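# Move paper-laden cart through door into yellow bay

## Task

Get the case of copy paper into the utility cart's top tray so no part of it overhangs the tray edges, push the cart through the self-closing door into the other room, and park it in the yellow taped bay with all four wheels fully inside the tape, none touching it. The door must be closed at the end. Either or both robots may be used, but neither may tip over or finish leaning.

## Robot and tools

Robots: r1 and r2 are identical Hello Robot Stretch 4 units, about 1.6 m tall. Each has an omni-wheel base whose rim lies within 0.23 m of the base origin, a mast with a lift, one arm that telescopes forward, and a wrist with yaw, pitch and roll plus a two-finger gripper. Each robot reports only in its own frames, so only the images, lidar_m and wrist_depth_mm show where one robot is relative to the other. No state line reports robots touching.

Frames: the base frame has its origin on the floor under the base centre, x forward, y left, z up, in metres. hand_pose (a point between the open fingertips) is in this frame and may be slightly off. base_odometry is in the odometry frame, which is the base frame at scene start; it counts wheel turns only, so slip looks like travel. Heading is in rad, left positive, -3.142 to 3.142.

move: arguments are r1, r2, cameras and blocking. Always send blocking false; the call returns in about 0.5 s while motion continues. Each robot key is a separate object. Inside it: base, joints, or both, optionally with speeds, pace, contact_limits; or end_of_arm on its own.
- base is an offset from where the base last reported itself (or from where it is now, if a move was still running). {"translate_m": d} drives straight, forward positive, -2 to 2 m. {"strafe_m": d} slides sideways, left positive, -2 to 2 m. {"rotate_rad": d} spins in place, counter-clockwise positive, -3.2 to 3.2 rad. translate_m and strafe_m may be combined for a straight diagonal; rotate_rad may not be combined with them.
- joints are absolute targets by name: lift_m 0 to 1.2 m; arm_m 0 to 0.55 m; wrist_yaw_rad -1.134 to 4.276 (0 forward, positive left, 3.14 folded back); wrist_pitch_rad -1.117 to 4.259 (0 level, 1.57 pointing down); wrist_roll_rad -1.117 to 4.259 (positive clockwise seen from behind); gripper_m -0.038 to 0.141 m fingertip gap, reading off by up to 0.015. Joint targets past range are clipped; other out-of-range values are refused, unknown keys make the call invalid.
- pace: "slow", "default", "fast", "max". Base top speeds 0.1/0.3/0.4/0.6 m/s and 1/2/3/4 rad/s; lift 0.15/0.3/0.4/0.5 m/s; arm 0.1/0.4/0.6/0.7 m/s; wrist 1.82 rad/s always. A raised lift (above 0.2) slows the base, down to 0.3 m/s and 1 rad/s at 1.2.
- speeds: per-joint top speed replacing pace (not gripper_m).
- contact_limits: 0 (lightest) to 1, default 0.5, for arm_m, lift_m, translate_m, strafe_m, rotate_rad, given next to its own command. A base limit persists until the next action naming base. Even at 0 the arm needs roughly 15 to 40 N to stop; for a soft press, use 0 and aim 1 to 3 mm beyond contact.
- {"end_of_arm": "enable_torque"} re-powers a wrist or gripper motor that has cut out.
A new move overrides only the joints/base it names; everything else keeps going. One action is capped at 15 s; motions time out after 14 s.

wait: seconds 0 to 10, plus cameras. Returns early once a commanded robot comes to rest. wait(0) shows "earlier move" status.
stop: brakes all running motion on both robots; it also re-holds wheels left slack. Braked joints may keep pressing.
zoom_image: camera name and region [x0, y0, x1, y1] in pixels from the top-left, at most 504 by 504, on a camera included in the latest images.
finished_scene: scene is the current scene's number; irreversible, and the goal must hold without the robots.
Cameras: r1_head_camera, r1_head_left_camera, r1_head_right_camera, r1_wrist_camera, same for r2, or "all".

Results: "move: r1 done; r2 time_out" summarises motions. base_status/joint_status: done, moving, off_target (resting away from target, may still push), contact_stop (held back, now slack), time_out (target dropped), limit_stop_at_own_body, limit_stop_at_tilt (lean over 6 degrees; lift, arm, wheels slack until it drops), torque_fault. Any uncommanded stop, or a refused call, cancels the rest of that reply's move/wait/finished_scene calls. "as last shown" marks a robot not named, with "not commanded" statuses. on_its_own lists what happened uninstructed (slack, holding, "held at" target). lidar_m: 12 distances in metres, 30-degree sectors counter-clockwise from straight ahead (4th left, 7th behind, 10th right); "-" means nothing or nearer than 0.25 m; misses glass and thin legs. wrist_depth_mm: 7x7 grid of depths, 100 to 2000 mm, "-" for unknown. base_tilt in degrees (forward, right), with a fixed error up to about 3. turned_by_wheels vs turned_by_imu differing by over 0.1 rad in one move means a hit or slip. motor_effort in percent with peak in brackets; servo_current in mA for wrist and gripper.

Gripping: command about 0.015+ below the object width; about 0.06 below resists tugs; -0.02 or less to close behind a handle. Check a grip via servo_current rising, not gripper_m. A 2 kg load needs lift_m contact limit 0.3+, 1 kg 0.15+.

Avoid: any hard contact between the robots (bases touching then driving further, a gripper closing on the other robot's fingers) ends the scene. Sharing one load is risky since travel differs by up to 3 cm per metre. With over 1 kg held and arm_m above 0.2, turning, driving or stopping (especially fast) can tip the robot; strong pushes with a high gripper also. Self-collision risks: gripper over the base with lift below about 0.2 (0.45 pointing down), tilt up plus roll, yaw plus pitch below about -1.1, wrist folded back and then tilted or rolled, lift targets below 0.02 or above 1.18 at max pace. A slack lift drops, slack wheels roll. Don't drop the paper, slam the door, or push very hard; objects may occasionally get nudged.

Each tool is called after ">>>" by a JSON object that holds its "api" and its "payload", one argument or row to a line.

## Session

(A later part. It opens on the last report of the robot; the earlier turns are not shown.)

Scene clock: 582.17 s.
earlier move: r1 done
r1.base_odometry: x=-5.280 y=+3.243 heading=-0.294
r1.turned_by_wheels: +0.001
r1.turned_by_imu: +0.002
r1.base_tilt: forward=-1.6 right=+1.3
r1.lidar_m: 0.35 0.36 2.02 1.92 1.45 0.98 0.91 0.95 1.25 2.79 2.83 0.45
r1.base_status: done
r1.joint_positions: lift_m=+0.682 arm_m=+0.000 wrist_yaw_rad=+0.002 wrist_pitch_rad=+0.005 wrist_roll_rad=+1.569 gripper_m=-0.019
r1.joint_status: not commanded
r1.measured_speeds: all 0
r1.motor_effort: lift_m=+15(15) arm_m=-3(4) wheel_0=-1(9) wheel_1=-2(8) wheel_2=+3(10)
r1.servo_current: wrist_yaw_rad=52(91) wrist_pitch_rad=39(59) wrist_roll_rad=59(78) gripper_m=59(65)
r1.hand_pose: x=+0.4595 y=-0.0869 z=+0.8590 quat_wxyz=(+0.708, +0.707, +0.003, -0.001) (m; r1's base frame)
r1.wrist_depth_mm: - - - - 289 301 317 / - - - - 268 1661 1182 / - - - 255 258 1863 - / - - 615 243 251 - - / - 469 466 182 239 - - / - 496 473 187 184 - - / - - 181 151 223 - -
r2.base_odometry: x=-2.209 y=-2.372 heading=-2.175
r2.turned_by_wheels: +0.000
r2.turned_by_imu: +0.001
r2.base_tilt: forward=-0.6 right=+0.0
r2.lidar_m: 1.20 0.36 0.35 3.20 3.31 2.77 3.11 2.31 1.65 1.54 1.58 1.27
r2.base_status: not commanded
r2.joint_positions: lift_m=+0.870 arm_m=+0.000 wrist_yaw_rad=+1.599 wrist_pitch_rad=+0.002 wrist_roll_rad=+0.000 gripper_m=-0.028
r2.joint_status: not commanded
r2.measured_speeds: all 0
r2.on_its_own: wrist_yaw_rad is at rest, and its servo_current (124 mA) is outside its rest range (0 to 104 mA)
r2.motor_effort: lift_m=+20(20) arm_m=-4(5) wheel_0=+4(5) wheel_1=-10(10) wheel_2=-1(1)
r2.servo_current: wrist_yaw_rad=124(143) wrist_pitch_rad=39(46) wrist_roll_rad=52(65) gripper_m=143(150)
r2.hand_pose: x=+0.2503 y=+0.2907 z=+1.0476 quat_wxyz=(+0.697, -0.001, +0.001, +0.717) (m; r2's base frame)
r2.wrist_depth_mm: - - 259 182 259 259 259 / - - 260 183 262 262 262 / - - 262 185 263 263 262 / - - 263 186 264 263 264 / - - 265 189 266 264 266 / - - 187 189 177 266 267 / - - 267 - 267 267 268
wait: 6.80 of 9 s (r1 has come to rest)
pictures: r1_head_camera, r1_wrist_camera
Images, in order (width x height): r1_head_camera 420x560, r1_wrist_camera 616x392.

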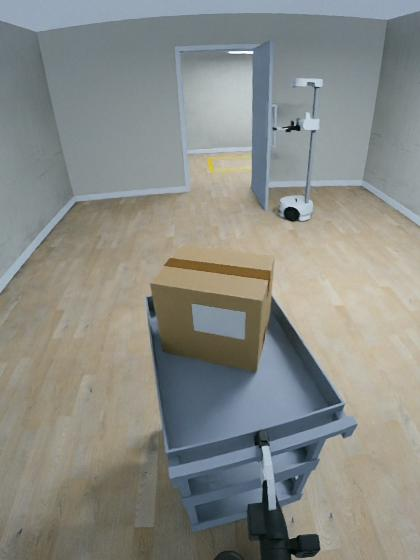

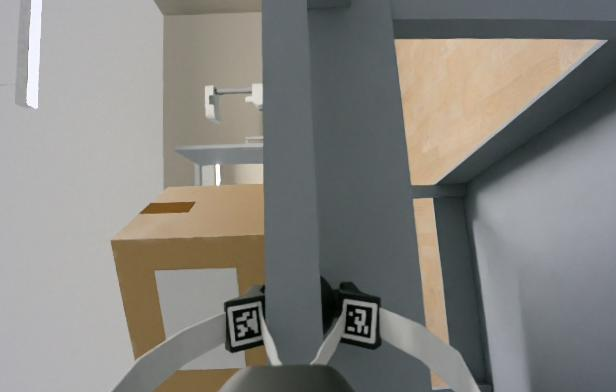

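>>> {"api": "move", "payload": {
  "blocking": false,
  "r1": {"base":{"translate_m":0.3,"strafe_m":0.09},"pace":"slow"},
  "cameras": []
}}

>>> {"api": "wait", "payload": {
  "seconds": 6,
  "cameras": ["r1_head_camera","r1_wrist_camera"]
}}

Scene clock: 606.03 s.
move: r1 moving
r1.base_odometry: x=-5.267 y=+3.243 heading=-0.294
r1.turned_by_wheels: +0.000
r1.turned_by_imu: +0.000
r1.base_tilt: forward=-1.6 right=+1.3
r1.lidar_m: 0.34 0.35 2.01 1.92 1.48 0.99 0.92 0.96 1.27 2.79 2.83 0.46
r1.base_status: translate_m moving; strafe_m moving
r1.joint_positions: lift_m=+0.682 arm_m=+0.000 wrist_yaw_rad=+0.002 wrist_pitch_rad=+0.005 wrist_roll_rad=+1.569 gripper_m=-0.019
r1.joint_status: not commanded
r1.measured_speeds: translate_m=+0.048 strafe_m=+0.014 rotate_rad=-0.001 lift_m=+0.000 arm_m=+0.000 wrist_yaw_rad=+0.000 wrist_pitch_rad=+0.000 wrist_roll_rad=+0.000
r1.motor_effort: lift_m=+15(15) arm_m=+0(4) wheel_0=+6(8) wheel_1=+4(7) wheel_2=-6(7)
r1.servo_current: wrist_yaw_rad=52(72) wrist_pitch_rad=46(59) wrist_roll_rad=39(59) gripper_m=52(59)
r1.hand_pose: x=+0.4594 y=-0.0869 z=+0.8590 quat_wxyz=(+0.708, +0.707, +0.003, -0.001) (m; r1's base frame)
r1.wrist_depth_mm: - - - - 290 303 303 / - - - - 268 1661 1205 / - - - 254 257 1863 - / - - 615 244 248 - - / - 466 469 236 238 - - / - 492 477 185 184 - - / - - 185 138 222 - -
r2.base_odometry: x=-2.209 y=-2.372 heading=-2.175
r2.turned_by_wheels: +0.000
r2.turned_by_imu: +0.000
r2.base_tilt: forward=-0.6 right=+0.0
r2.lidar_m: 1.21 0.35 0.36 3.17 3.29 2.76 3.12 2.34 1.65 1.54 1.61 1.29
r2.base_status: not commanded
r2.joint_positions: lift_m=+0.870 arm_m=+0.000 wrist_yaw_rad=+1.599 wrist_pitch_rad=+0.002 wrist_roll_rad=+0.000 gripper_m=-0.028
r2.joint_status: not commanded
r2.measured_speeds: all 0
r2.motor_effort: lift_m=+20(20) arm_m=-4(4) wheel_0=+4(4) wheel_1=-9(10) wheel_2=-1(1)
r2.servo_current: wrist_yaw_rad=130(137) wrist_pitch_rad=33(46) wrist_roll_rad=46(52) gripper_m=150(150)
r2.hand_pose: x=+0.2503 y=+0.2907 z=+1.0476 quat_wxyz=(+0.697, -0.001, +0.001, +0.717) (m; r2's base frame)
r2.wrist_depth_mm: - - 259 182 259 259 259 / - - 259 183 262 260 262 / - - 262 185 262 262 263 / - - 263 187 264 264 263 / - - 266 189 265 264 266 / - - 186 190 177 266 267 / - - 266 - 268 268 267
pictures: none
No camera images: "cameras" was empty.

Scene clock: 609.90 s.
earlier move: r1 done
r1.base_odometry: x=-4.967 y=+3.242 heading=-0.294
r1.turned_by_wheels: +0.000
r1.turned_by_imu: +0.000
r1.base_tilt: forward=-1.6 right=+1.2
r1.lidar_m: 0.38 0.39 1.99 1.87 1.93 1.32 1.22 1.25 1.65 2.84 2.90 0.44
r1.base_status: done
r1.joint_positions: lift_m=+0.682 arm_m=+0.000 wrist_yaw_rad=-0.003 wrist_pitch_rad=+0.005 wrist_roll_rad=+1.569 gripper_m=-0.019
r1.joint_status: not commanded
r1.measured_speeds: all 0
r1.motor_effort: lift_m=+15(15) arm_m=+4(4) wheel_0=+4(8) wheel_1=+2(8) wheel_2=-4(10)
r1.servo_current: wrist_yaw_rad=39(72) wrist_pitch_rad=46(59) wrist_roll_rad=46(65) gripper_m=59(59)
r1.hand_pose: x=+0.4590 y=-0.0882 z=+0.8590 quat_wxyz=(+0.708, +0.707, +0.001, -0.003) (m; r1's base frame)
r1.wrist_depth_mm: - - - 240 243 1618 1182 / - - - 238 239 1808 - / - - 627 236 237 - - / - 484 462 233 236 - - / - 496 484 232 234 - - / - - 204 187 231 - - / - - 185 138 229 - -
r2.base_odometry: x=-2.209 y=-2.372 heading=-2.175
r2.turned_by_wheels: +0.000
r2.turned_by_imu: +0.001
r2.base_tilt: forward=-0.6 right=+0.0
r2.lidar_m: 1.20 0.35 0.35 3.20 3.29 2.47 - 2.33 1.68 1.54 1.60 1.28
r2.base_status: not commanded
r2.joint_positions: lift_m=+0.870 arm_m=+0.000 wrist_yaw_rad=+1.599 wrist_pitch_rad=+0.002 wrist_roll_rad=+0.000 gripper_m=-0.028
r2.joint_status: not commanded
r2.measured_speeds: all 0
r2.on_its_own: wrist_yaw_rad is at rest, and its servo_current (117 mA) is outside its rest range (0 to 104 mA)
r2.motor_effort: lift_m=+20(20) arm_m=-4(5) wheel_0=+4(5) wheel_1=-9(10) wheel_2=-1(1)
r2.servo_current: wrist_yaw_rad=117(143) wrist_pitch_rad=39(46) wrist_roll_rad=39(65) gripper_m=156(156)
r2.hand_pose: x=+0.2503 y=+0.2907 z=+1.0476 quat_wxyz=(+0.697, -0.001, +0.001, +0.717) (m; r2's base frame)
r2.wrist_depth_mm: - - 259 182 258 259 259 / - - 259 183 262 262 262 / - - 262 185 262 263 263 / - - 263 187 264 264 264 / - - 265 189 264 265 267 / - - 187 189 177 266 266 / - - 267 - 268 267 267
wait: 3.87 of 6 s (r1 has come to rest)
pictures: r1_head_camera, r1_wrist_camera
Images, in order (width x height): r1_head_camera 420x560, r1_wrist_camera 616x392.

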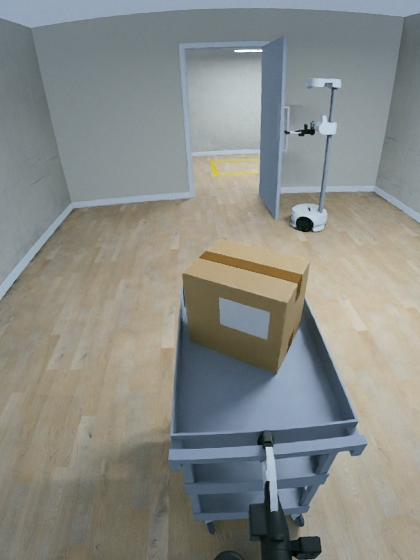

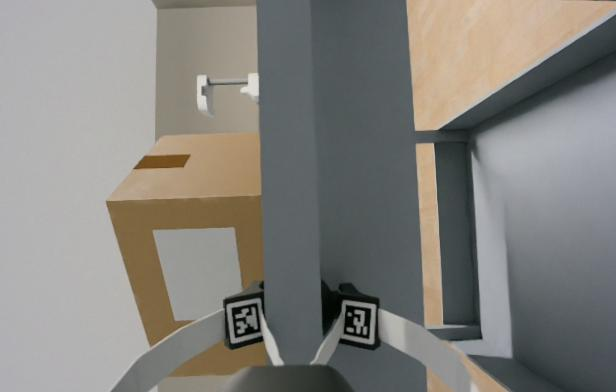

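>>> {"api": "move", "payload": {
  "blocking": false,
  "r1": {"base":{"translate_m":0.3,"strafe_m":0.13},"pace":"slow"},
  "cameras": []
}}

>>> {"api": "wait", "payload": {
  "seconds": 6,
  "cameras": ["r1_head_camera"]
}}

>>> {"api": "move", "payload": {
  "blocking": false,
  "r1": {"base":{"rotate_rad":-0.15},"pace":"slow"},
  "cameras": []
}}

>>> {"api": "wait", "payload": {
  "seconds": 3,
  "cameras": ["r1_head_camera","r1_wrist_camera"]
}}

Scene clock: 632.37 s.
move: r1 moving
r1.base_odometry: x=-4.953 y=+3.244 heading=-0.294
r1.turned_by_wheels: +0.000
r1.turned_by_imu: +0.000
r1.base_tilt: forward=-1.6 right=+1.3
r1.lidar_m: 0.39 0.38 1.97 1.84 1.90 1.33 1.22 1.27 1.63 2.85 2.89 0.44
r1.base_status: translate_m moving; strafe_m moving
r1.joint_positions: lift_m=+0.682 arm_m=+0.000 wrist_yaw_rad=-0.003 wrist_pitch_rad=+0.005 wrist_roll_rad=+1.569 gripper_m=-0.019
r1.joint_status: not commanded
r1.measured_speeds: translate_m=+0.048 strafe_m=+0.021 rotate_rad=-0.002 lift_m=+0.000 arm_m=+0.000 wrist_yaw_rad=+0.000 wrist_pitch_rad=+0.000 wrist_roll_rad=+0.000
r1.motor_effort: lift_m=+15(15) arm_m=+4(4) wheel_0=+3(8) wheel_1=+6(7) wheel_2=-9(9)
r1.servo_current: wrist_yaw_rad=46(72) wrist_pitch_rad=52(52) wrist_roll_rad=59(59) gripper_m=52(59)
r1.hand_pose: x=+0.4590 y=-0.0882 z=+0.8590 quat_wxyz=(+0.708, +0.707, +0.001, -0.003) (m; r1's base frame)
r1.wrist_depth_mm: - - - 245 247 1618 1160 / - - - 242 243 1661 - / - - - 238 242 831 - / - 512 477 235 236 - - / - 484 480 231 234 - - / - - 190 185 184 - - / - - 559 139 227 - -
r2.base_odometry: x=-2.209 y=-2.372 heading=-2.175
r2.turned_by_wheels: +0.000
r2.turned_by_imu: +0.000
r2.base_tilt: forward=-0.7 right=+0.0
r2.lidar_m: 1.21 0.35 0.33 3.20 3.28 2.47 - 2.36 1.64 1.55 1.59 1.27
r2.base_status: not commanded
r2.joint_positions: lift_m=+0.870 arm_m=+0.000 wrist_yaw_rad=+1.599 wrist_pitch_rad=+0.002 wrist_roll_rad=+0.000 gripper_m=-0.028
r2.joint_status: not commanded
r2.measured_speeds: all 0
r2.motor_effort: lift_m=+20(20) arm_m=-4(4) wheel_0=+4(4) wheel_1=-10(10) wheel_2=-1(1)
r2.servo_current: wrist_yaw_rad=124(137) wrist_pitch_rad=39(46) wrist_roll_rad=46(59) gripper_m=143(150)
r2.hand_pose: x=+0.2503 y=+0.2907 z=+1.0476 quat_wxyz=(+0.697, -0.001, +0.001, +0.717) (m; r2's base frame)
r2.wrist_depth_mm: - - 258 182 259 260 260 / - - 260 184 259 260 262 / - - 262 185 263 262 263 / - - 264 186 263 265 264 / - - 265 189 264 265 265 / - - 186 190 177 265 267 / - - 267 - 266 267 268
pictures: none
No camera images: "cameras" was empty.

Scene clock: 636.33 s.
earlier move: r1 done
r1.base_odometry: x=-4.642 y=+3.280 heading=-0.294
r1.turned_by_wheels: +0.000
r1.turned_by_imu: +0.000
r1.base_tilt: forward=-1.6 right=+1.3
r1.lidar_m: 0.39 0.43 1.87 1.73 1.82 1.64 1.52 1.57 2.07 2.96 3.02 0.42
r1.base_status: done
r1.joint_positions: lift_m=+0.682 arm_m=+0.000 wrist_yaw_rad=-0.003 wrist_pitch_rad=+0.005 wrist_roll_rad=+1.569 gripper_m=-0.019
r1.joint_status: not commanded
r1.measured_speeds: all 0
r1.motor_effort: lift_m=+15(15) arm_m=+4(4) wheel_0=+2(8) wheel_1=+2(8) wheel_2=-4(11)
r1.servo_current: wrist_yaw_rad=52(78) wrist_pitch_rad=46(52) wrist_roll_rad=46(72) gripper_m=52(59)
r1.hand_pose: x=+0.4590 y=-0.0882 z=+0.8590 quat_wxyz=(+0.708, +0.707, +0.001, -0.003) (m; r1's base frame)
r1.wrist_depth_mm: - - - 225 225 1661 1229 / - - - 226 228 1661 - / - 591 525 228 229 - - / - 459 459 229 229 - - / - 521 504 229 232 - - / - - 204 171 182 - - / - - 185 137 234 - -
r2.base_odometry: x=-2.209 y=-2.372 heading=-2.175
r2.turned_by_wheels: +0.000
r2.turned_by_imu: +0.001
r2.base_tilt: forward=-0.7 right=+0.0
r2.lidar_m: 1.21 0.38 0.33 3.17 3.28 2.22 - 2.36 1.65 1.55 1.56 1.29
r2.base_status: not commanded
r2.joint_positions: lift_m=+0.870 arm_m=+0.000 wrist_yaw_rad=+1.599 wrist_pitch_rad=+0.002 wrist_roll_rad=+0.000 gripper_m=-0.028
r2.joint_status: not commanded
r2.measured_speeds: all 0
r2.on_its_own: wrist_yaw_rad is at rest, and its servo_current (117 mA) is outside its rest range (0 to 104 mA)
r2.motor_effort: lift_m=+20(20) arm_m=-4(4) wheel_0=+4(5) wheel_1=-9(10) wheel_2=-1(1)
r2.servo_current: wrist_yaw_rad=117(137) wrist_pitch_rad=39(46) wrist_roll_rad=52(59) gripper_m=150(156)
r2.hand_pose: x=+0.2503 y=+0.2907 z=+1.0476 quat_wxyz=(+0.697, -0.001, +0.001, +0.717) (m; r2's base frame)
r2.wrist_depth_mm: - - 260 181 260 260 259 / - - 259 183 259 259 260 / - - 262 185 262 262 264 / - - 265 186 263 264 265 / - - 264 189 265 265 266 / - - 187 189 178 266 268 / - - 267 - 268 268 268
wait: 3.97 of 6 s (r1 has come to rest)
pictures: r1_head_camera
Images, in order (width x height): r1_head_camera 420x560.

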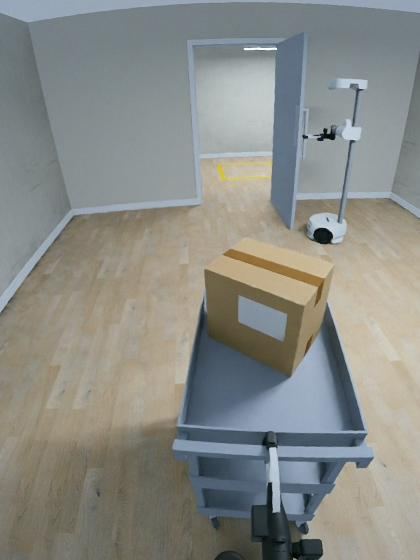

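Scene clock: 636.83 s.
move: r1 moving
r1.base_odometry: x=-4.642 y=+3.280 heading=-0.406
r1.turned_by_wheels: -0.111
r1.turned_by_imu: -0.112
r1.base_tilt: forward=-1.6 right=+1.3
r1.lidar_m: 0.40 0.40 1.98 1.73 1.73 1.71 1.53 1.54 1.91 2.95 2.94 0.45
r1.base_status: rotate_rad moving
r1.joint_positions: lift_m=+0.682 arm_m=+0.000 wrist_yaw_rad=+0.006 wrist_pitch_rad=+0.005 wrist_roll_rad=+1.569 gripper_m=-0.019
r1.joint_status: not commanded
r1.measured_speeds: translate_m=+0.001 strafe_m=-0.001 rotate_rad=-0.287 lift_m=+0.000 arm_m=+0.000 wrist_yaw_rad=+0.000 wrist_pitch_rad=+0.000 wrist_roll_rad=+0.000
r1.motor_effort: lift_m=+15(15) arm_m=+4(4) wheel_0=+9(11) wheel_1=+3(8) wheel_2=+8(8)
r1.servo_current: wrist_yaw_rad=52(59) wrist_pitch_rad=46(52) wrist_roll_rad=59(59) gripper_m=65(65)
r1.hand_pose: x=+0.4598 y=-0.0858 z=+0.8590 quat_wxyz=(+0.708, +0.707, +0.004, +0.000) (m; r1's base frame)
r1.wrist_depth_mm: - - - 234 236 1661 1182 / - - - 236 236 1808 - / - - 597 235 236 - - / - 477 469 233 234 - - / - 508 492 233 235 - - / - - 521 185 185 - - / - - 178 137 232 - -
r2.base_odometry: x=-2.209 y=-2.372 heading=-2.175
r2.turned_by_wheels: +0.000
r2.turned_by_imu: +0.000
r2.base_tilt: forward=-0.7 right=+0.0
r2.lidar_m: 1.20 0.36 0.36 3.20 3.29 2.24 - 2.32 1.67 1.55 1.61 1.29
r2.base_status: not commanded
r2.joint_positions: lift_m=+0.870 arm_m=+0.000 wrist_yaw_rad=+1.599 wrist_pitch_rad=+0.002 wrist_roll_rad=+0.000 gripper_m=-0.028
r2.joint_status: not commanded
r2.measured_speeds: all 0
r2.motor_effort: lift_m=+20(20) arm_m=-4(4) wheel_0=+4(4) wheel_1=-9(10) wheel_2=-1(1)
r2.servo_current: wrist_yaw_rad=130(137) wrist_pitch_rad=39(46) wrist_roll_rad=52(59) gripper_m=143(150)
r2.hand_pose: x=+0.2503 y=+0.2907 z=+1.0476 quat_wxyz=(+0.697, -0.001, +0.001, +0.717) (m; r2's base frame)
r2.wrist_depth_mm: - - 259 182 258 260 260 / - - 259 183 262 262 262 / - - 263 186 263 263 262 / - - 263 187 264 263 265 / - - 265 189 265 265 265 / - - 186 189 177 265 267 / - - 266 - 267 268 267
pictures: none
No camera images: "cameras" was empty.

Scene clock: 637.40 s.
earlier move: r1 done
r1.base_odometry: x=-4.642 y=+3.280 heading=-0.444
r1.turned_by_wheels: -0.038
r1.turned_by_imu: -0.038
r1.base_tilt: forward=-1.6 right=+1.3
r1.lidar_m: 0.36 0.38 2.05 1.73 1.73 1.76 1.53 1.54 1.82 2.95 2.93 0.45
r1.base_status: done
r1.joint_positions: lift_m=+0.682 arm_m=+0.000 wrist_yaw_rad=+0.003 wrist_pitch_rad=+0.005 wrist_roll_rad=+1.569 gripper_m=-0.019
r1.joint_status: not commanded
r1.measured_speeds: all 0
r1.motor_effort: lift_m=+15(15) arm_m=+4(4) wheel_0=+4(11) wheel_1=+2(8) wheel_2=+0(8)
r1.servo_current: wrist_yaw_rad=46(72) wrist_pitch_rad=39(52) wrist_roll_rad=46(59) gripper_m=46(65)
r1.hand_pose: x=+0.4595 y=-0.0866 z=+0.8590 quat_wxyz=(+0.708, +0.707, +0.003, -0.001) (m; r1's base frame)
r1.wrist_depth_mm: - - - 257 258 1537 1182 / - - - 250 252 1708 - / - - - 245 247 1708 - / - - 521 240 241 - - / - 473 473 177 236 - - / - 521 488 186 182 - - / - - 185 137 227 - -
r2.base_odometry: x=-2.209 y=-2.372 heading=-2.175
r2.turned_by_wheels: +0.000
r2.turned_by_imu: +0.000
r2.base_tilt: forward=-0.7 right=+0.1
r2.lidar_m: 1.21 0.34 0.32 3.20 3.27 2.25 - 2.33 1.63 1.55 1.60 1.28
r2.base_status: not commanded
r2.joint_positions: lift_m=+0.870 arm_m=+0.000 wrist_yaw_rad=+1.599 wrist_pitch_rad=+0.002 wrist_roll_rad=+0.000 gripper_m=-0.028
r2.joint_status: not commanded
r2.measured_speeds: all 0
r2.on_its_own: wrist_yaw_rad is at rest, and its servo_current (130 mA) is outside its rest range (0 to 104 mA)
r2.motor_effort: lift_m=+20(20) arm_m=-4(4) wheel_0=+4(5) wheel_1=-10(10) wheel_2=-1(1)
r2.servo_current: wrist_yaw_rad=130(137) wrist_pitch_rad=39(46) wrist_roll_rad=46(59) gripper_m=150(156)
r2.hand_pose: x=+0.2503 y=+0.2907 z=+1.0476 quat_wxyz=(+0.697, -0.001, +0.001, +0.717) (m; r2's base frame)
r2.wrist_depth_mm: - - 259 181 259 259 259 / - - 260 184 260 262 259 / - - 263 185 263 263 263 / - - 264 187 263 264 264 / - - 264 189 265 266 265 / - - 186 189 177 266 267 / - - 268 - 267 268 270
wait: 0.57 of 3 s (r1 has come to rest)
pictures: r1_head_camera, r1_wrist_camera
Images, in order (width x height): r1_head_camera 420x560, r1_wrist_camera 616x392.

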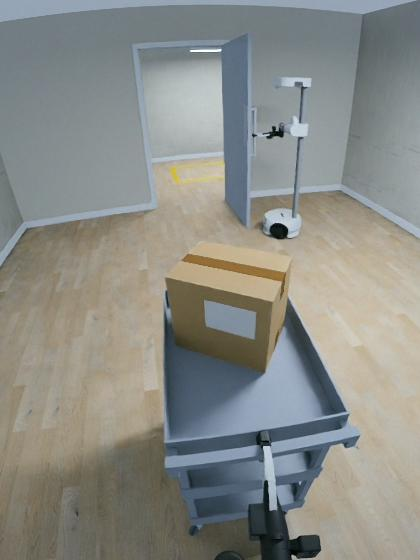

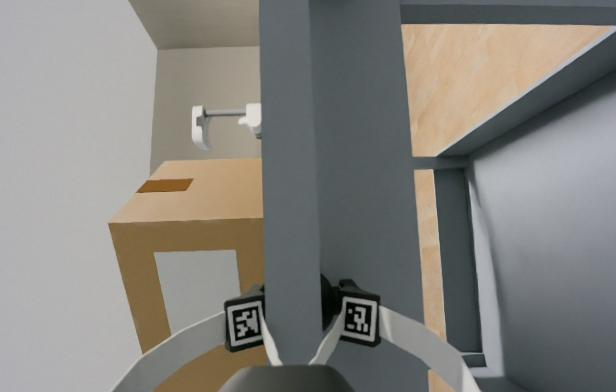

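>>> {"api": "move", "payload": {
  "blocking": false,
  "r1": {"base":{"translate_m":0.3,"strafe_m":0.1},"pace":"slow"},
  "cameras": []
}}

>>> {"api": "wait", "payload": {
  "seconds": 6,
  "cameras": ["r1_head_camera"]
}}

>>> {"api": "move", "payload": {
  "blocking": false,
  "r1": {"base":{"translate_m":0.4},"pace":"slow"},
  "cameras": []
}}

>>> {"api": "wait", "payload": {
  "seconds": 6,
  "cameras": ["r1_head_camera","r1_wrist_camera"]
}}

Scene clock: 646.43 s.
move: r1 moving
r1.base_odometry: x=-4.629 y=+3.278 heading=-0.443
r1.turned_by_wheels: +0.000
r1.turned_by_imu: +0.000
r1.base_tilt: forward=-1.6 right=+1.3
r1.lidar_m: 0.36 0.38 2.03 1.72 1.74 1.75 1.55 1.54 1.84 2.98 2.95 0.44
r1.base_status: translate_m moving; strafe_m moving
r1.joint_positions: lift_m=+0.682 arm_m=+0.000 wrist_yaw_rad=+0.002 wrist_pitch_rad=+0.005 wrist_roll_rad=+1.569 gripper_m=-0.019
r1.joint_status: not commanded
r1.measured_speeds: translate_m=+0.048 strafe_m=+0.016 rotate_rad=-0.005 lift_m=+0.000 arm_m=+0.000 wrist_yaw_rad=-0.019 wrist_pitch_rad=+0.000 wrist_roll_rad=+0.000
r1.motor_effort: lift_m=+15(15) arm_m=+4(4) wheel_0=+7(7) wheel_1=+7(8) wheel_2=-8(8)
r1.servo_current: wrist_yaw_rad=46(59) wrist_pitch_rad=46(52) wrist_roll_rad=46(65) gripper_m=52(59)
r1.hand_pose: x=+0.4595 y=-0.0868 z=+0.8590 quat_wxyz=(+0.708, +0.707, +0.003, -0.001) (m; r1's base frame)
r1.wrist_depth_mm: - - - 262 268 293 1060 / - - - 256 259 1661 1182 / - - - 249 251 1863 - / - - 569 240 245 - - / - 466 469 179 237 - - / - 500 477 186 183 - - / - - 185 138 224 - -
r2.base_odometry: x=-2.209 y=-2.372 heading=-2.175
r2.turned_by_wheels: +0.000
r2.turned_by_imu: +0.000
r2.base_tilt: forward=-0.7 right=+0.0
r2.lidar_m: 1.20 0.36 0.34 3.21 3.29 2.21 - 2.35 1.64 1.55 1.59 1.30
r2.base_status: not commanded
r2.joint_positions: lift_m=+0.870 arm_m=+0.000 wrist_yaw_rad=+1.599 wrist_pitch_rad=+0.002 wrist_roll_rad=+0.000 gripper_m=-0.028
r2.joint_status: not commanded
r2.measured_speeds: all 0
r2.motor_effort: lift_m=+20(20) arm_m=-4(4) wheel_0=+4(5) wheel_1=-10(10) wheel_2=-1(1)
r2.servo_current: wrist_yaw_rad=130(137) wrist_pitch_rad=39(46) wrist_roll_rad=39(52) gripper_m=143(150)
r2.hand_pose: x=+0.2503 y=+0.2907 z=+1.0476 quat_wxyz=(+0.697, -0.001, +0.001, +0.717) (m; r2's base frame)
r2.wrist_depth_mm: - - 259 182 259 259 260 / - - 260 183 260 262 260 / - - 263 186 262 264 263 / - - 263 187 264 264 265 / - - 265 189 265 265 265 / - - 186 189 177 266 267 / - - 268 - 267 267 268
pictures: none
No camera images: "cameras" was empty.

Scene clock: 650.33 s.
earlier move: r1 done
r1.base_odometry: x=-4.329 y=+3.241 heading=-0.444
r1.turned_by_wheels: +0.000
r1.turned_by_imu: -0.001
r1.base_tilt: forward=-1.6 right=+1.3
r1.lidar_m: 0.37 0.35 2.01 1.70 1.72 2.11 1.85 1.86 2.21 2.99 2.98 0.43
r1.base_status: done
r1.joint_positions: lift_m=+0.682 arm_m=+0.000 wrist_yaw_rad=-0.002 wrist_pitch_rad=+0.005 wrist_roll_rad=+1.569 gripper_m=-0.019
r1.joint_status: not commanded
r1.measured_speeds: all 0
r1.motor_effort: lift_m=+15(15) arm_m=+4(4) wheel_0=+3(7) wheel_1=+2(8) wheel_2=-4(11)
r1.servo_current: wrist_yaw_rad=39(72) wrist_pitch_rad=46(59) wrist_roll_rad=52(65) gripper_m=59(59)
r1.hand_pose: x=+0.4591 y=-0.0880 z=+0.8590 quat_wxyz=(+0.708, +0.707, +0.001, -0.003) (m; r1's base frame)
r1.wrist_depth_mm: - - - - 287 294 307 / - - - - 268 1661 1182 / - - - 253 256 1808 - / - - 621 244 247 - - / - 466 462 180 237 - - / - 492 209 186 183 - - / - 512 508 137 222 - -
r2.base_odometry: x=-2.209 y=-2.372 heading=-2.175
r2.turned_by_wheels: +0.000
r2.turned_by_imu: +0.001
r2.base_tilt: forward=-0.7 right=+0.1
r2.lidar_m: 1.21 0.35 0.33 3.19 3.27 1.97 - 2.35 1.65 1.52 1.56 1.30
r2.base_status: not commanded
r2.joint_positions: lift_m=+0.870 arm_m=+0.000 wrist_yaw_rad=+1.599 wrist_pitch_rad=+0.002 wrist_roll_rad=+0.000 gripper_m=-0.028
r2.joint_status: not commanded
r2.measured_speeds: all 0
r2.on_its_own: wrist_yaw_rad is at rest, and its servo_current (117 mA) is outside its rest range (0 to 104 mA)
r2.motor_effort: lift_m=+20(20) arm_m=-4(5) wheel_0=+4(5) wheel_1=-10(10) wheel_2=-1(2)
r2.servo_current: wrist_yaw_rad=117(137) wrist_pitch_rad=39(46) wrist_roll_rad=52(59) gripper_m=143(156)
r2.hand_pose: x=+0.2503 y=+0.2907 z=+1.0476 quat_wxyz=(+0.697, -0.001, +0.001, +0.717) (m; r2's base frame)
r2.wrist_depth_mm: - - 260 182 259 259 262 / - - 260 183 259 262 260 / - - 263 185 260 262 262 / - - 264 186 264 265 264 / - - 266 189 265 265 265 / - - 186 190 178 266 267 / - - 267 - 267 268 268
wait: 3.90 of 6 s (r1 has come to rest)
pictures: r1_head_camera
Images, in order (width x height): r1_head_camera 420x560.

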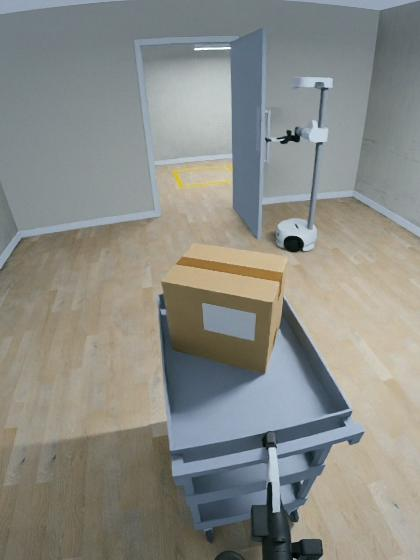

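Scene clock: 650.83 s.
move: r1 moving
r1.base_odometry: x=-4.317 y=+3.236 heading=-0.443
r1.turned_by_wheels: +0.000
r1.turned_by_imu: +0.000
r1.base_tilt: forward=-1.6 right=+1.2
r1.lidar_m: 0.34 0.37 2.00 1.70 1.71 2.08 1.87 1.87 2.25 2.99 2.98 0.47
r1.base_status: translate_m moving
r1.joint_positions: lift_m=+0.682 arm_m=+0.000 wrist_yaw_rad=-0.002 wrist_pitch_rad=+0.005 wrist_roll_rad=+1.569 gripper_m=-0.019
r1.joint_status: not commanded
r1.measured_speeds: translate_m=+0.048 strafe_m=+0.000 rotate_rad=-0.001 lift_m=+0.000 arm_m=+0.000 wrist_yaw_rad=+0.000 wrist_pitch_rad=+0.000 wrist_roll_rad=+0.000
r1.motor_effort: lift_m=+15(15) arm_m=+4(4) wheel_0=+5(6) wheel_1=+5(6) wheel_2=-8(9)
r1.servo_current: wrist_yaw_rad=46(78) wrist_pitch_rad=46(52) wrist_roll_rad=33(59) gripper_m=59(59)
r1.hand_pose: x=+0.4591 y=-0.0880 z=+0.8590 quat_wxyz=(+0.708, +0.707, +0.001, -0.003) (m; r1's base frame)
r1.wrist_depth_mm: - - - - 287 293 306 / - - - - 268 1708 1182 / - - - 253 256 1863 - / - - 627 243 248 - - / - 466 462 180 238 - - / - 492 473 185 183 - - / - 504 504 138 222 - -
r2.base_odometry: x=-2.209 y=-2.372 heading=-2.175
r2.turned_by_wheels: +0.000
r2.turned_by_imu: +0.000
r2.base_tilt: forward=-0.6 right=+0.0
r2.lidar_m: 1.19 0.34 0.35 3.19 3.29 1.92 - 2.35 1.66 1.55 1.60 1.28
r2.base_status: not commanded
r2.joint_positions: lift_m=+0.870 arm_m=+0.000 wrist_yaw_rad=+1.599 wrist_pitch_rad=+0.002 wrist_roll_rad=+0.000 gripper_m=-0.028
r2.joint_status: not commanded
r2.measured_speeds: all 0
r2.motor_effort: lift_m=+20(20) arm_m=-4(4) wheel_0=+4(5) wheel_1=-9(10) wheel_2=-1(1)
r2.servo_current: wrist_yaw_rad=124(137) wrist_pitch_rad=46(46) wrist_roll_rad=59(59) gripper_m=143(150)
r2.hand_pose: x=+0.2503 y=+0.2907 z=+1.0476 quat_wxyz=(+0.697, -0.001, +0.001, +0.717) (m; r2's base frame)
r2.wrist_depth_mm: - - 257 182 259 259 258 / - - 260 183 262 259 260 / - - 262 185 263 262 262 / - - 264 186 264 264 263 / - - 265 189 265 265 265 / - - 186 189 177 266 267 / - - 267 - 267 268 267
pictures: none
No camera images: "cameras" was empty.

Scene clock: 655.60 s.
earlier move: r1 done
r1.base_odometry: x=-3.967 y=+3.070 heading=-0.443
r1.turned_by_wheels: +0.000
r1.turned_by_imu: +0.001
r1.base_tilt: forward=-1.6 right=+1.2
r1.lidar_m: 0.32 0.32 2.12 1.81 1.80 2.16 2.25 2.25 2.67 2.89 2.89 0.43
r1.base_status: done
r1.joint_positions: lift_m=+0.682 arm_m=+0.000 wrist_yaw_rad=-0.001 wrist_pitch_rad=+0.005 wrist_roll_rad=+1.569 gripper_m=-0.019
r1.joint_status: not commanded
r1.measured_speeds: all 0
r1.motor_effort: lift_m=+15(15) arm_m=+4(4) wheel_0=+5(9) wheel_1=+3(8) wheel_2=+0(9)
r1.servo_current: wrist_yaw_rad=39(78) wrist_pitch_rad=46(52) wrist_roll_rad=46(59) gripper_m=52(65)
r1.hand_pose: x=+0.4592 y=-0.0877 z=+0.8590 quat_wxyz=(+0.708, +0.707, +0.001, -0.002) (m; r1's base frame)
r1.wrist_depth_mm: - - - - - 1576 1205 / - - - - 319 1430 1138 / - - - - 286 1708 - / - - - 257 260 1863 - / - - 591 241 246 - - / - 459 449 175 184 - - / - 455 185 137 216 - -
r2.base_odometry: x=-2.209 y=-2.372 heading=-2.175
r2.turned_by_wheels: +0.000
r2.turned_by_imu: +0.001
r2.base_tilt: forward=-0.7 right=+0.0
r2.lidar_m: 1.20 0.35 0.35 3.19 3.27 1.66 - 2.34 1.64 1.54 1.61 1.26
r2.base_status: not commanded
r2.joint_positions: lift_m=+0.870 arm_m=+0.000 wrist_yaw_rad=+1.599 wrist_pitch_rad=+0.002 wrist_roll_rad=+0.000 gripper_m=-0.028
r2.joint_status: not commanded
r2.measured_speeds: all 0
r2.on_its_own: wrist_yaw_rad is at rest, and its servo_current (130 mA) is outside its rest range (0 to 104 mA)
r2.motor_effort: lift_m=+20(20) arm_m=-4(4) wheel_0=+4(5) wheel_1=-10(10) wheel_2=-1(1)
r2.servo_current: wrist_yaw_rad=130(143) wrist_pitch_rad=39(46) wrist_roll_rad=39(59) gripper_m=143(156)
r2.hand_pose: x=+0.2503 y=+0.2907 z=+1.0476 quat_wxyz=(+0.697, -0.001, +0.001, +0.717) (m; r2's base frame)
r2.wrist_depth_mm: - - 260 182 258 260 260 / - - 260 183 260 259 260 / - - 262 185 260 263 263 / - - 263 186 265 262 265 / - - 264 188 265 265 265 / - - 186 189 178 265 266 / - - 267 - 267 268 268
wait: 4.77 of 6 s (r1 has come to rest)
pictures: r1_head_camera, r1_wrist_camera
Images, in order (width x height): r1_head_camera 420x560, r1_wrist_camera 616x392.

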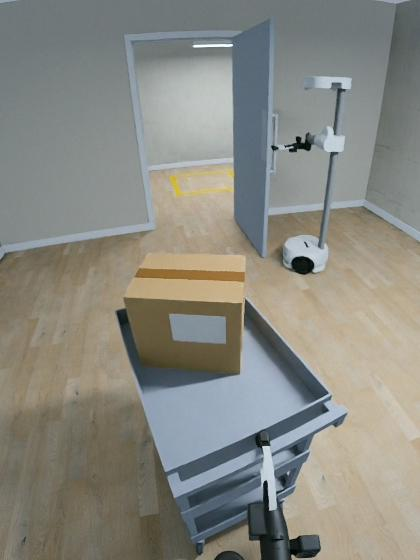

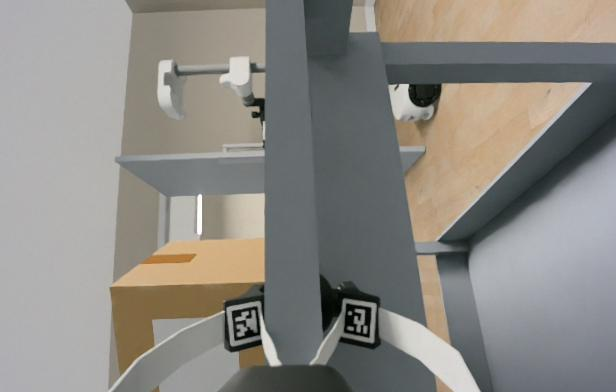

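>>> {"api": "move", "payload": {
  "blocking": false,
  "r1": {"base":{"rotate_rad":0.21},"pace":"slow"},
  "cameras": []
}}

>>> {"api": "wait", "payload": {
  "seconds": 2,
  "cameras": ["r1_head_camera"]
}}

>>> {"api": "move", "payload": {
  "blocking": false,
  "r1": {"base":{"translate_m":-0.6,"strafe_m":-0.45},"pace":"slow"},
  "cameras": []
}}

>>> {"api": "wait", "payload": {
  "seconds": 9,
  "cameras": ["r1_head_camera","r1_wrist_camera"]
}}

Scene clock: 698.67 s.
move: r1 moving
r1.base_odometry: x=-3.967 y=+3.070 heading=-0.321
r1.turned_by_wheels: +0.122
r1.turned_by_imu: +0.121
r1.base_tilt: forward=-1.6 right=+1.3
r1.lidar_m: 0.33 0.38 1.97 1.82 1.82 2.37 2.23 2.25 2.90 2.89 2.91 0.44
r1.base_status: rotate_rad moving
r1.joint_positions: lift_m=+0.682 arm_m=+0.000 wrist_yaw_rad=-0.012 wrist_pitch_rad=+0.005 wrist_roll_rad=+1.569 gripper_m=-0.019
r1.joint_status: not commanded
r1.measured_speeds: translate_m=+0.001 strafe_m=+0.000 rotate_rad=+0.442 lift_m=+0.000 arm_m=+0.000 wrist_yaw_rad=-0.028 wrist_pitch_rad=+0.000 wrist_roll_rad=+0.000
r1.motor_effort: lift_m=+15(15) arm_m=+3(4) wheel_0=-11(12) wheel_1=-4(7) wheel_2=-15(15)
r1.servo_current: wrist_yaw_rad=72(72) wrist_pitch_rad=52(52) wrist_roll_rad=33(59) gripper_m=46(59)
r1.hand_pose: x=+0.4582 y=-0.0909 z=+0.8590 quat_wxyz=(+0.708, +0.707, -0.002, -0.006) (m; r1's base frame)
r1.wrist_depth_mm: - - - - 319 320 320 / - - - - 329 1576 1182 / - - - - 272 1756 - / - - - 252 256 1863 - / - - 504 182 239 - - / - 466 186 181 182 - - / - 473 473 151 212 - -
r2.base_odometry: x=-2.209 y=-2.372 heading=-2.175
r2.turned_by_wheels: +0.000
r2.turned_by_imu: +0.000
r2.base_tilt: forward=-0.7 right=+0.0
r2.lidar_m: 1.21 0.37 0.36 3.18 2.03 1.66 - 2.36 1.63 1.55 1.61 1.27
r2.base_status: not commanded
r2.joint_positions: lift_m=+0.870 arm_m=+0.000 wrist_yaw_rad=+1.599 wrist_pitch_rad=+0.002 wrist_roll_rad=+0.000 gripper_m=-0.028
r2.joint_status: not commanded
r2.measured_speeds: all 0
r2.motor_effort: lift_m=+20(20) arm_m=-4(4) wheel_0=+4(4) wheel_1=-9(10) wheel_2=-1(1)
r2.servo_current: wrist_yaw_rad=124(130) wrist_pitch_rad=39(46) wrist_roll_rad=46(52) gripper_m=143(150)
r2.hand_pose: x=+0.2503 y=+0.2907 z=+1.0476 quat_wxyz=(+0.697, -0.001, +0.001, +0.717) (m; r2's base frame)
r2.wrist_depth_mm: - - 259 182 259 260 260 / - - 260 184 260 262 262 / - - 263 185 262 262 264 / - - 264 186 264 264 265 / - - 265 189 265 265 266 / - - 186 190 177 266 267 / - - 266 - 267 267 268
pictures: none
No camera images: "cameras" was empty.

Scene clock: 699.50 s.
earlier move: r1 done
r1.base_odometry: x=-3.967 y=+3.070 heading=-0.233
r1.turned_by_wheels: +0.088
r1.turned_by_imu: +0.089
r1.base_tilt: forward=-1.6 right=+1.2
r1.lidar_m: 0.36 0.38 1.94 1.77 1.88 2.35 2.22 2.33 3.03 2.90 2.99 0.44
r1.base_status: done
r1.joint_positions: lift_m=+0.682 arm_m=+0.000 wrist_yaw_rad=+0.003 wrist_pitch_rad=+0.005 wrist_roll_rad=+1.569 gripper_m=-0.019
r1.joint_status: not commanded
r1.measured_speeds: all 0
r1.motor_effort: lift_m=+15(15) arm_m=-4(4) wheel_0=+0(13) wheel_1=-2(7) wheel_2=+1(15)
r1.servo_current: wrist_yaw_rad=39(72) wrist_pitch_rad=39(52) wrist_roll_rad=39(59) gripper_m=46(59)
r1.hand_pose: x=+0.4596 y=-0.0866 z=+0.8590 quat_wxyz=(+0.708, +0.707, +0.003, -0.001) (m; r1's base frame)
r1.wrist_depth_mm: - - - 253 254 1661 1182 / - - - 249 249 1756 - / - - - 242 245 1808 - / - 569 492 240 240 - - / - 484 484 177 236 - - / - - 500 183 232 - - / - - 180 156 228 - -
r2.base_odometry: x=-2.209 y=-2.372 heading=-2.175
r2.turned_by_wheels: +0.000
r2.turned_by_imu: +0.000
r2.base_tilt: forward=-0.7 right=+0.1
r2.lidar_m: 1.19 0.34 0.33 3.20 1.94 1.65 - 2.36 1.65 1.53 1.57 1.26
r2.base_status: not commanded
r2.joint_positions: lift_m=+0.870 arm_m=+0.000 wrist_yaw_rad=+1.599 wrist_pitch_rad=+0.002 wrist_roll_rad=+0.000 gripper_m=-0.028
r2.joint_status: not commanded
r2.measured_speeds: all 0
r2.on_its_own: wrist_yaw_rad is at rest, and its servo_current (111 mA) is outside its rest range (0 to 104 mA)
r2.motor_effort: lift_m=+20(20) arm_m=-4(4) wheel_0=+4(4) wheel_1=-9(10) wheel_2=-1(1)
r2.servo_current: wrist_yaw_rad=111(137) wrist_pitch_rad=39(46) wrist_roll_rad=52(59) gripper_m=143(156)
r2.hand_pose: x=+0.2503 y=+0.2907 z=+1.0476 quat_wxyz=(+0.697, -0.001, +0.001, +0.717) (m; r2's base frame)
r2.wrist_depth_mm: - - 259 182 259 259 259 / - - 260 183 259 260 260 / - - 263 186 263 263 264 / - - 264 186 264 263 264 / - - 265 189 265 266 266 / - - 187 189 177 266 267 / - - 267 - 267 268 268
wait: 0.83 of 2 s (r1 has come to rest)
pictures: r1_head_camera
Images, in order (width x height): r1_head_camera 420x560.

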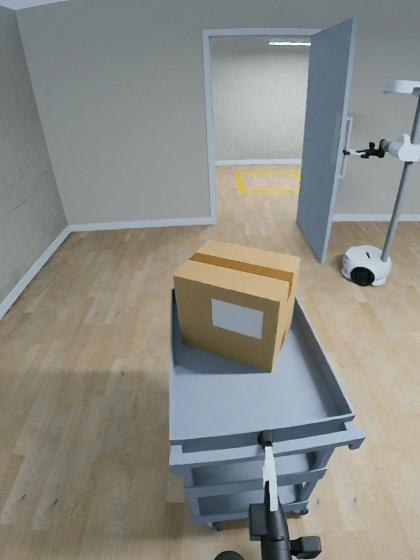

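Scene clock: 700.00 s.
move: r1 moving
r1.base_odometry: x=-3.980 y=+3.065 heading=-0.233
r1.turned_by_wheels: +0.001
r1.turned_by_imu: +0.001
r1.base_tilt: forward=-1.6 right=+1.3
r1.lidar_m: 0.38 0.40 1.94 1.80 1.88 2.33 2.21 2.32 3.03 2.86 2.97 0.45
r1.base_status: translate_m moving; strafe_m moving
r1.joint_positions: lift_m=+0.682 arm_m=+0.000 wrist_yaw_rad=+0.003 wrist_pitch_rad=+0.005 wrist_roll_rad=+1.569 gripper_m=-0.019
r1.joint_status: not commanded
r1.measured_speeds: translate_m=-0.043 strafe_m=-0.033 rotate_rad=+0.002 lift_m=+0.000 arm_m=+0.000 wrist_yaw_rad=+0.000 wrist_pitch_rad=+0.000 wrist_roll_rad=+0.000
r1.motor_effort: lift_m=+15(15) arm_m=-4(4) wheel_0=+3(4) wheel_1=-8(9) wheel_2=+9(9)
r1.servo_current: wrist_yaw_rad=52(59) wrist_pitch_rad=46(52) wrist_roll_rad=46(65) gripper_m=52(52)
r1.hand_pose: x=+0.4596 y=-0.0866 z=+0.8590 quat_wxyz=(+0.708, +0.707, +0.003, -0.001) (m; r1's base frame)
r1.wrist_depth_mm: - - - 249 251 1618 1229 / - - - 246 247 1708 - / - - - 240 243 - - / - 508 469 237 240 - - / - 492 484 177 236 - - / - - 500 185 232 - - / - - 180 154 228 - -
r2.base_odometry: x=-2.209 y=-2.372 heading=-2.175
r2.turned_by_wheels: +0.000
r2.turned_by_imu: +0.000
r2.base_tilt: forward=-0.6 right=+0.0
r2.lidar_m: 1.19 0.37 0.31 3.19 1.92 1.65 - 2.35 1.64 1.53 1.60 1.29
r2.base_status: not commanded
r2.joint_positions: lift_m=+0.870 arm_m=+0.000 wrist_yaw_rad=+1.599 wrist_pitch_rad=+0.002 wrist_roll_rad=+0.000 gripper_m=-0.028
r2.joint_status: not commanded
r2.measured_speeds: all 0
r2.motor_effort: lift_m=+20(20) arm_m=-4(5) wheel_0=+4(5) wheel_1=-9(10) wheel_2=-1(1)
r2.servo_current: wrist_yaw_rad=130(137) wrist_pitch_rad=46(46) wrist_roll_rad=52(59) gripper_m=143(150)
r2.hand_pose: x=+0.2503 y=+0.2907 z=+1.0476 quat_wxyz=(+0.697, -0.001, +0.001, +0.717) (m; r2's base frame)
r2.wrist_depth_mm: - - 259 182 259 260 259 / - - 260 183 260 262 259 / - - 263 185 264 263 262 / - - 264 187 264 263 264 / - - 265 189 265 265 266 / - - 186 190 178 264 267 / - - 267 - 267 268 267
pictures: none
No camera images: "cameras" was empty.

Scene clock: 708.20 s.
earlier move: r1 done
r1.base_odometry: x=-4.655 y=+2.771 heading=-0.233
r1.turned_by_wheels: +0.000
r1.turned_by_imu: -0.001
r1.base_tilt: forward=-1.6 right=+1.3
r1.lidar_m: 0.29 0.33 2.39 2.23 2.34 1.69 1.62 1.70 2.29 2.46 2.53 0.44
r1.base_status: done
r1.joint_positions: lift_m=+0.682 arm_m=+0.000 wrist_yaw_rad=+0.003 wrist_pitch_rad=+0.005 wrist_roll_rad=+1.569 gripper_m=-0.019
r1.joint_status: not commanded
r1.measured_speeds: all 0
r1.motor_effort: lift_m=+15(15) arm_m=-4(4) wheel_0=+4(10) wheel_1=-3(9) wheel_2=+4(10)
r1.servo_current: wrist_yaw_rad=52(78) wrist_pitch_rad=52(59) wrist_roll_rad=39(65) gripper_m=46(59)
r1.hand_pose: x=+0.4596 y=-0.0866 z=+0.8590 quat_wxyz=(+0.708, +0.707, +0.003, -0.001) (m; r1's base frame)
r1.wrist_depth_mm: - - - 296 - 1756 1205 / - - - - 349 357 359 / - - - - 315 1708 1281 / - - - 264 273 1708 - / - - - 251 252 1863 - / - 504 449 184 232 - - / - 445 180 154 209 - -
r2.base_odometry: x=-2.209 y=-2.372 heading=-2.175
r2.turned_by_wheels: +0.000
r2.turned_by_imu: +0.001
r2.base_tilt: forward=-0.6 right=+0.0
r2.lidar_m: 1.21 0.35 0.35 3.19 3.30 2.07 2.37 2.34 1.64 1.54 1.61 1.28
r2.base_status: not commanded
r2.joint_positions: lift_m=+0.870 arm_m=+0.000 wrist_yaw_rad=+1.599 wrist_pitch_rad=+0.002 wrist_roll_rad=+0.000 gripper_m=-0.028
r2.joint_status: not commanded
r2.measured_speeds: all 0
r2.on_its_own: wrist_yaw_rad is at rest, and its servo_current (124 mA) is outside its rest range (0 to 104 mA)
r2.motor_effort: lift_m=+20(20) arm_m=-4(5) wheel_0=+4(5) wheel_1=-9(10) wheel_2=-1(1)
r2.servo_current: wrist_yaw_rad=124(143) wrist_pitch_rad=39(46) wrist_roll_rad=39(59) gripper_m=143(156)
r2.hand_pose: x=+0.2503 y=+0.2907 z=+1.0476 quat_wxyz=(+0.697, -0.001, +0.001, +0.717) (m; r2's base frame)
r2.wrist_depth_mm: - - 259 182 259 258 259 / - - 259 183 260 260 260 / - - 263 185 260 262 263 / - - 263 186 264 264 264 / - - 265 189 265 266 266 / - - 187 190 177 265 267 / - - 267 - 266 268 268
wait: 8.20 of 9 s (r1 has come to rest)
pictures: r1_head_camera, r1_wrist_camera
Images, in order (width x height): r1_head_camera 420x560, r1_wrist_camera 616x392.

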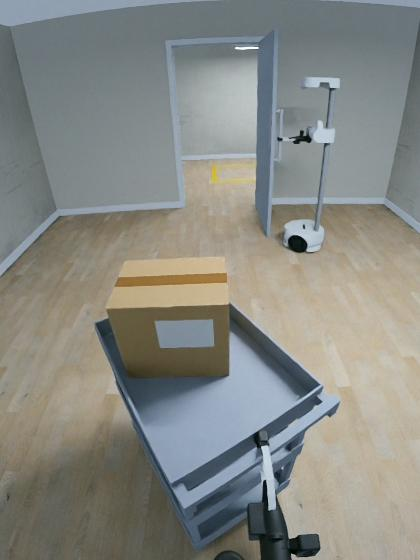

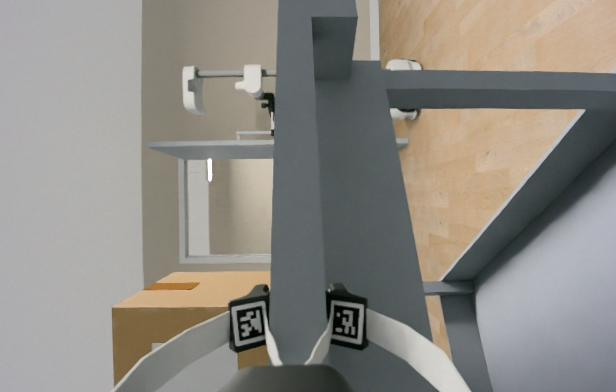

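>>> {"api": "move", "payload": {
  "blocking": false,
  "r1": {"base":{"translate_m":-1.2},"pace":"slow"},
  "cameras": []
}}

>>> {"api": "wait", "payload": {
  "seconds": 7,
  "cameras": ["r1_head_camera"]
}}

>>> {"api": "wait", "payload": {
  "seconds": 7,
  "cameras": ["r1_head_camera","r1_wrist_camera"]
}}

Scene clock: 716.17 s.
move: r1 moving
r1.base_odometry: x=-4.667 y=+2.773 heading=-0.233
r1.turned_by_wheels: +0.000
r1.turned_by_imu: -0.001
r1.base_tilt: forward=-1.5 right=+1.2
r1.lidar_m: 0.28 0.30 2.41 2.23 2.33 1.69 1.61 1.69 2.26 2.47 2.54 0.47
r1.base_status: translate_m moving
r1.joint_positions: lift_m=+0.682 arm_m=+0.000 wrist_yaw_rad=+0.003 wrist_pitch_rad=+0.005 wrist_roll_rad=+1.569 gripper_m=-0.019
r1.joint_status: not commanded
r1.measured_speeds: translate_m=-0.048 strafe_m=+0.000 rotate_rad=-0.001 lift_m=+0.000 arm_m=+0.000 wrist_yaw_rad=+0.000 wrist_pitch_rad=+0.000 wrist_roll_rad=+0.000
r1.motor_effort: lift_m=+15(15) arm_m=-4(4) wheel_0=-6(8) wheel_1=-3(6) wheel_2=+6(9)
r1.servo_current: wrist_yaw_rad=39(65) wrist_pitch_rad=39(46) wrist_roll_rad=52(59) gripper_m=52(52)
r1.hand_pose: x=+0.4596 y=-0.0866 z=+0.8590 quat_wxyz=(+0.708, +0.707, +0.003, -0.001) (m; r1's base frame)
r1.wrist_depth_mm: - - - 297 - 1708 1182 / - - - - 349 355 357 / - - - - 314 1756 1281 / - - - 265 274 1756 - / - - - 250 252 1863 - / - 496 449 183 232 - - / - 445 180 154 208 - -
r2.base_odometry: x=-2.209 y=-2.372 heading=-2.175
r2.turned_by_wheels: +0.000
r2.turned_by_imu: +0.000
r2.base_tilt: forward=-0.7 right=+0.1
r2.lidar_m: 1.21 0.35 0.35 3.20 3.29 2.09 2.40 2.34 1.64 1.54 1.60 1.27
r2.base_status: not commanded
r2.joint_positions: lift_m=+0.870 arm_m=+0.000 wrist_yaw_rad=+1.599 wrist_pitch_rad=+0.002 wrist_roll_rad=+0.000 gripper_m=-0.028
r2.joint_status: not commanded
r2.measured_speeds: all 0
r2.motor_effort: lift_m=+20(20) arm_m=-4(4) wheel_0=+4(4) wheel_1=-9(10) wheel_2=-1(1)
r2.servo_current: wrist_yaw_rad=124(137) wrist_pitch_rad=46(52) wrist_roll_rad=59(59) gripper_m=143(156)
r2.hand_pose: x=+0.2503 y=+0.2907 z=+1.0476 quat_wxyz=(+0.697, -0.001, +0.001, +0.717) (m; r2's base frame)
r2.wrist_depth_mm: - - 258 181 260 260 258 / - - 260 183 260 262 260 / - - 263 185 262 262 262 / - - 264 186 264 264 264 / - - 265 188 266 265 265 / - - 186 190 177 266 266 / - - 267 - 266 267 267
pictures: none
No camera images: "cameras" was empty.

Scene clock: 723.17 s.
earlier move: r1 moving
r1.base_odometry: x=-5.336 y=+2.932 heading=-0.233
r1.turned_by_wheels: +0.000
r1.turned_by_imu: -0.002
r1.base_tilt: forward=-1.6 right=+1.3
r1.lidar_m: 0.36 0.34 2.31 2.25 1.38 0.99 0.93 0.95 1.32 2.49 2.54 0.44
r1.base_status: translate_m moving
r1.joint_positions: lift_m=+0.682 arm_m=+0.000 wrist_yaw_rad=+0.000 wrist_pitch_rad=+0.005 wrist_roll_rad=+1.569 gripper_m=-0.019
r1.joint_status: not commanded
r1.measured_speeds: translate_m=-0.101 strafe_m=-0.001 rotate_rad=-0.005 lift_m=+0.000 arm_m=+0.000 wrist_yaw_rad=+0.000 wrist_pitch_rad=+0.000 wrist_roll_rad=+0.000
r1.motor_effort: lift_m=+15(15) arm_m=-4(4) wheel_0=-7(11) wheel_1=-4(8) wheel_2=+3(10)
r1.servo_current: wrist_yaw_rad=59(72) wrist_pitch_rad=46(59) wrist_roll_rad=39(72) gripper_m=52(59)
r1.hand_pose: x=+0.4593 y=-0.0874 z=+0.8590 quat_wxyz=(+0.708, +0.707, +0.002, -0.002) (m; r1's base frame)
r1.wrist_depth_mm: - - - - 298 301 310 / - - - - 276 1661 1205 / - - - 257 263 1863 - / - - 668 247 250 854 - / - 469 462 182 240 - - / - 488 204 185 232 - - / - - 183 152 219 - -
r2.base_odometry: x=-2.209 y=-2.372 heading=-2.175
r2.turned_by_wheels: +0.000
r2.turned_by_imu: +0.001
r2.base_tilt: forward=-0.7 right=+0.1
r2.lidar_m: 1.21 0.34 0.35 3.20 3.28 2.74 2.66 2.34 1.65 1.51 1.61 1.27
r2.base_status: not commanded
r2.joint_positions: lift_m=+0.870 arm_m=+0.000 wrist_yaw_rad=+1.599 wrist_pitch_rad=+0.002 wrist_roll_rad=+0.000 gripper_m=-0.028
r2.joint_status: not commanded
r2.measured_speeds: all 0
r2.motor_effort: lift_m=+20(20) arm_m=-4(5) wheel_0=+4(5) wheel_1=-9(10) wheel_2=-1(2)
r2.servo_current: wrist_yaw_rad=137(143) wrist_pitch_rad=39(52) wrist_roll_rad=59(65) gripper_m=150(156)
r2.hand_pose: x=+0.2503 y=+0.2907 z=+1.0476 quat_wxyz=(+0.697, -0.001, +0.001, +0.717) (m; r2's base frame)
r2.wrist_depth_mm: - - 259 181 259 259 258 / - - 260 184 260 260 260 / - - 262 185 265 263 263 / - - 264 187 263 264 264 / - - 264 189 265 266 266 / - - 186 190 177 266 267 / - - 266 - 267 268 267
wait: 7.00 s; no rest
pictures: r1_head_camera
Images, in order (width x height): r1_head_camera 420x560.

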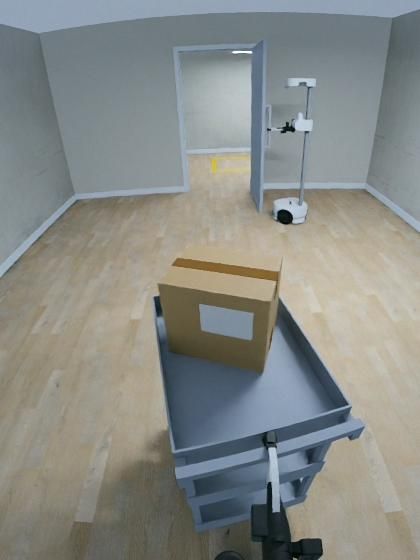

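Scene clock: 728.93 s.
earlier move: r1 done
r1.base_odometry: x=-5.822 y=+3.048 heading=-0.233
r1.turned_by_wheels: +0.000
r1.turned_by_imu: -0.001
r1.base_tilt: forward=-1.6 right=+1.2
r1.lidar_m: 0.38 0.40 2.34 1.95 0.64 0.45 0.41 0.44 0.64 1.60 2.57 0.45
r1.base_status: done
r1.joint_positions: lift_m=+0.682 arm_m=+0.000 wrist_yaw_rad=+0.000 wrist_pitch_rad=+0.005 wrist_roll_rad=+1.569 gripper_m=-0.019
r1.joint_status: not commanded
r1.measured_speeds: all 0
r1.motor_effort: lift_m=+15(15) arm_m=-4(4) wheel_0=-7(11) wheel_1=-4(8) wheel_2=+2(10)
r1.servo_current: wrist_yaw_rad=33(78) wrist_pitch_rad=59(59) wrist_roll_rad=52(72) gripper_m=59(59)
r1.hand_pose: x=+0.4593 y=-0.0874 z=+0.8590 quat_wxyz=(+0.708, +0.707, +0.002, -0.002) (m; r1's base frame)
r1.wrist_depth_mm: - - - 239 240 1708 1255 / - - - 238 239 1808 - / - - 603 236 236 - - / - 473 473 236 236 - - / - 508 492 174 235 - - / - - 189 185 235 - - / - - 183 156 231 - -
r2.base_odometry: x=-2.209 y=-2.372 heading=-2.175
r2.turned_by_wheels: +0.000
r2.turned_by_imu: +0.001
r2.base_tilt: forward=-0.7 right=+0.1
r2.lidar_m: 1.19 0.31 0.35 3.19 3.29 3.24 3.13 2.36 1.66 1.55 1.59 1.30
r2.base_status: not commanded
r2.joint_positions: lift_m=+0.870 arm_m=+0.000 wrist_yaw_rad=+1.599 wrist_pitch_rad=+0.002 wrist_roll_rad=+0.000 gripper_m=-0.028
r2.joint_status: not commanded
r2.measured_speeds: all 0
r2.on_its_own: wrist_yaw_rad is at rest, and its servo_current (137 mA) is outside its rest range (0 to 104 mA)
r2.motor_effort: lift_m=+20(20) arm_m=-4(5) wheel_0=+4(5) wheel_1=-10(10) wheel_2=-1(2)
r2.servo_current: wrist_yaw_rad=137(143) wrist_pitch_rad=39(52) wrist_roll_rad=52(65) gripper_m=150(156)
r2.hand_pose: x=+0.2503 y=+0.2907 z=+1.0476 quat_wxyz=(+0.697, -0.001, +0.001, +0.717) (m; r2's base frame)
r2.wrist_depth_mm: - - 258 181 258 259 259 / - - 260 183 260 260 262 / - - 262 185 263 263 262 / - - 263 186 264 264 265 / - - 266 189 265 264 264 / - - 186 190 177 267 267 / - - 268 - 267 270 268
wait: 5.77 of 7 s (r1 has come to rest)
pictures: r1_head_camera, r1_wrist_camera
Images, in order (width x height): r1_head_camera 420x560, r1_wrist_camera 616x392.

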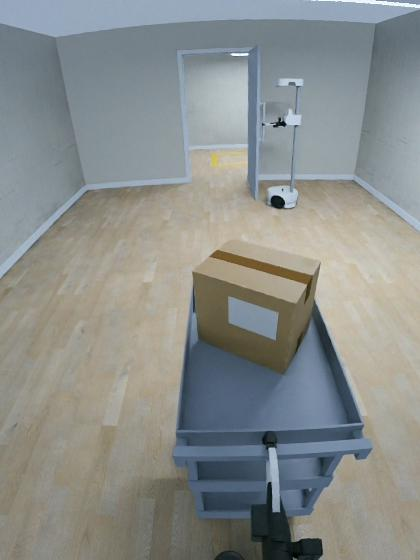

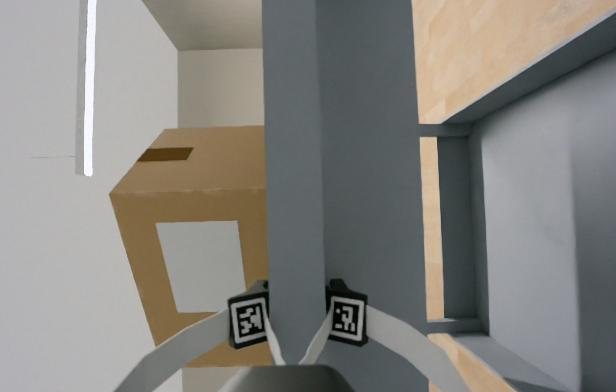

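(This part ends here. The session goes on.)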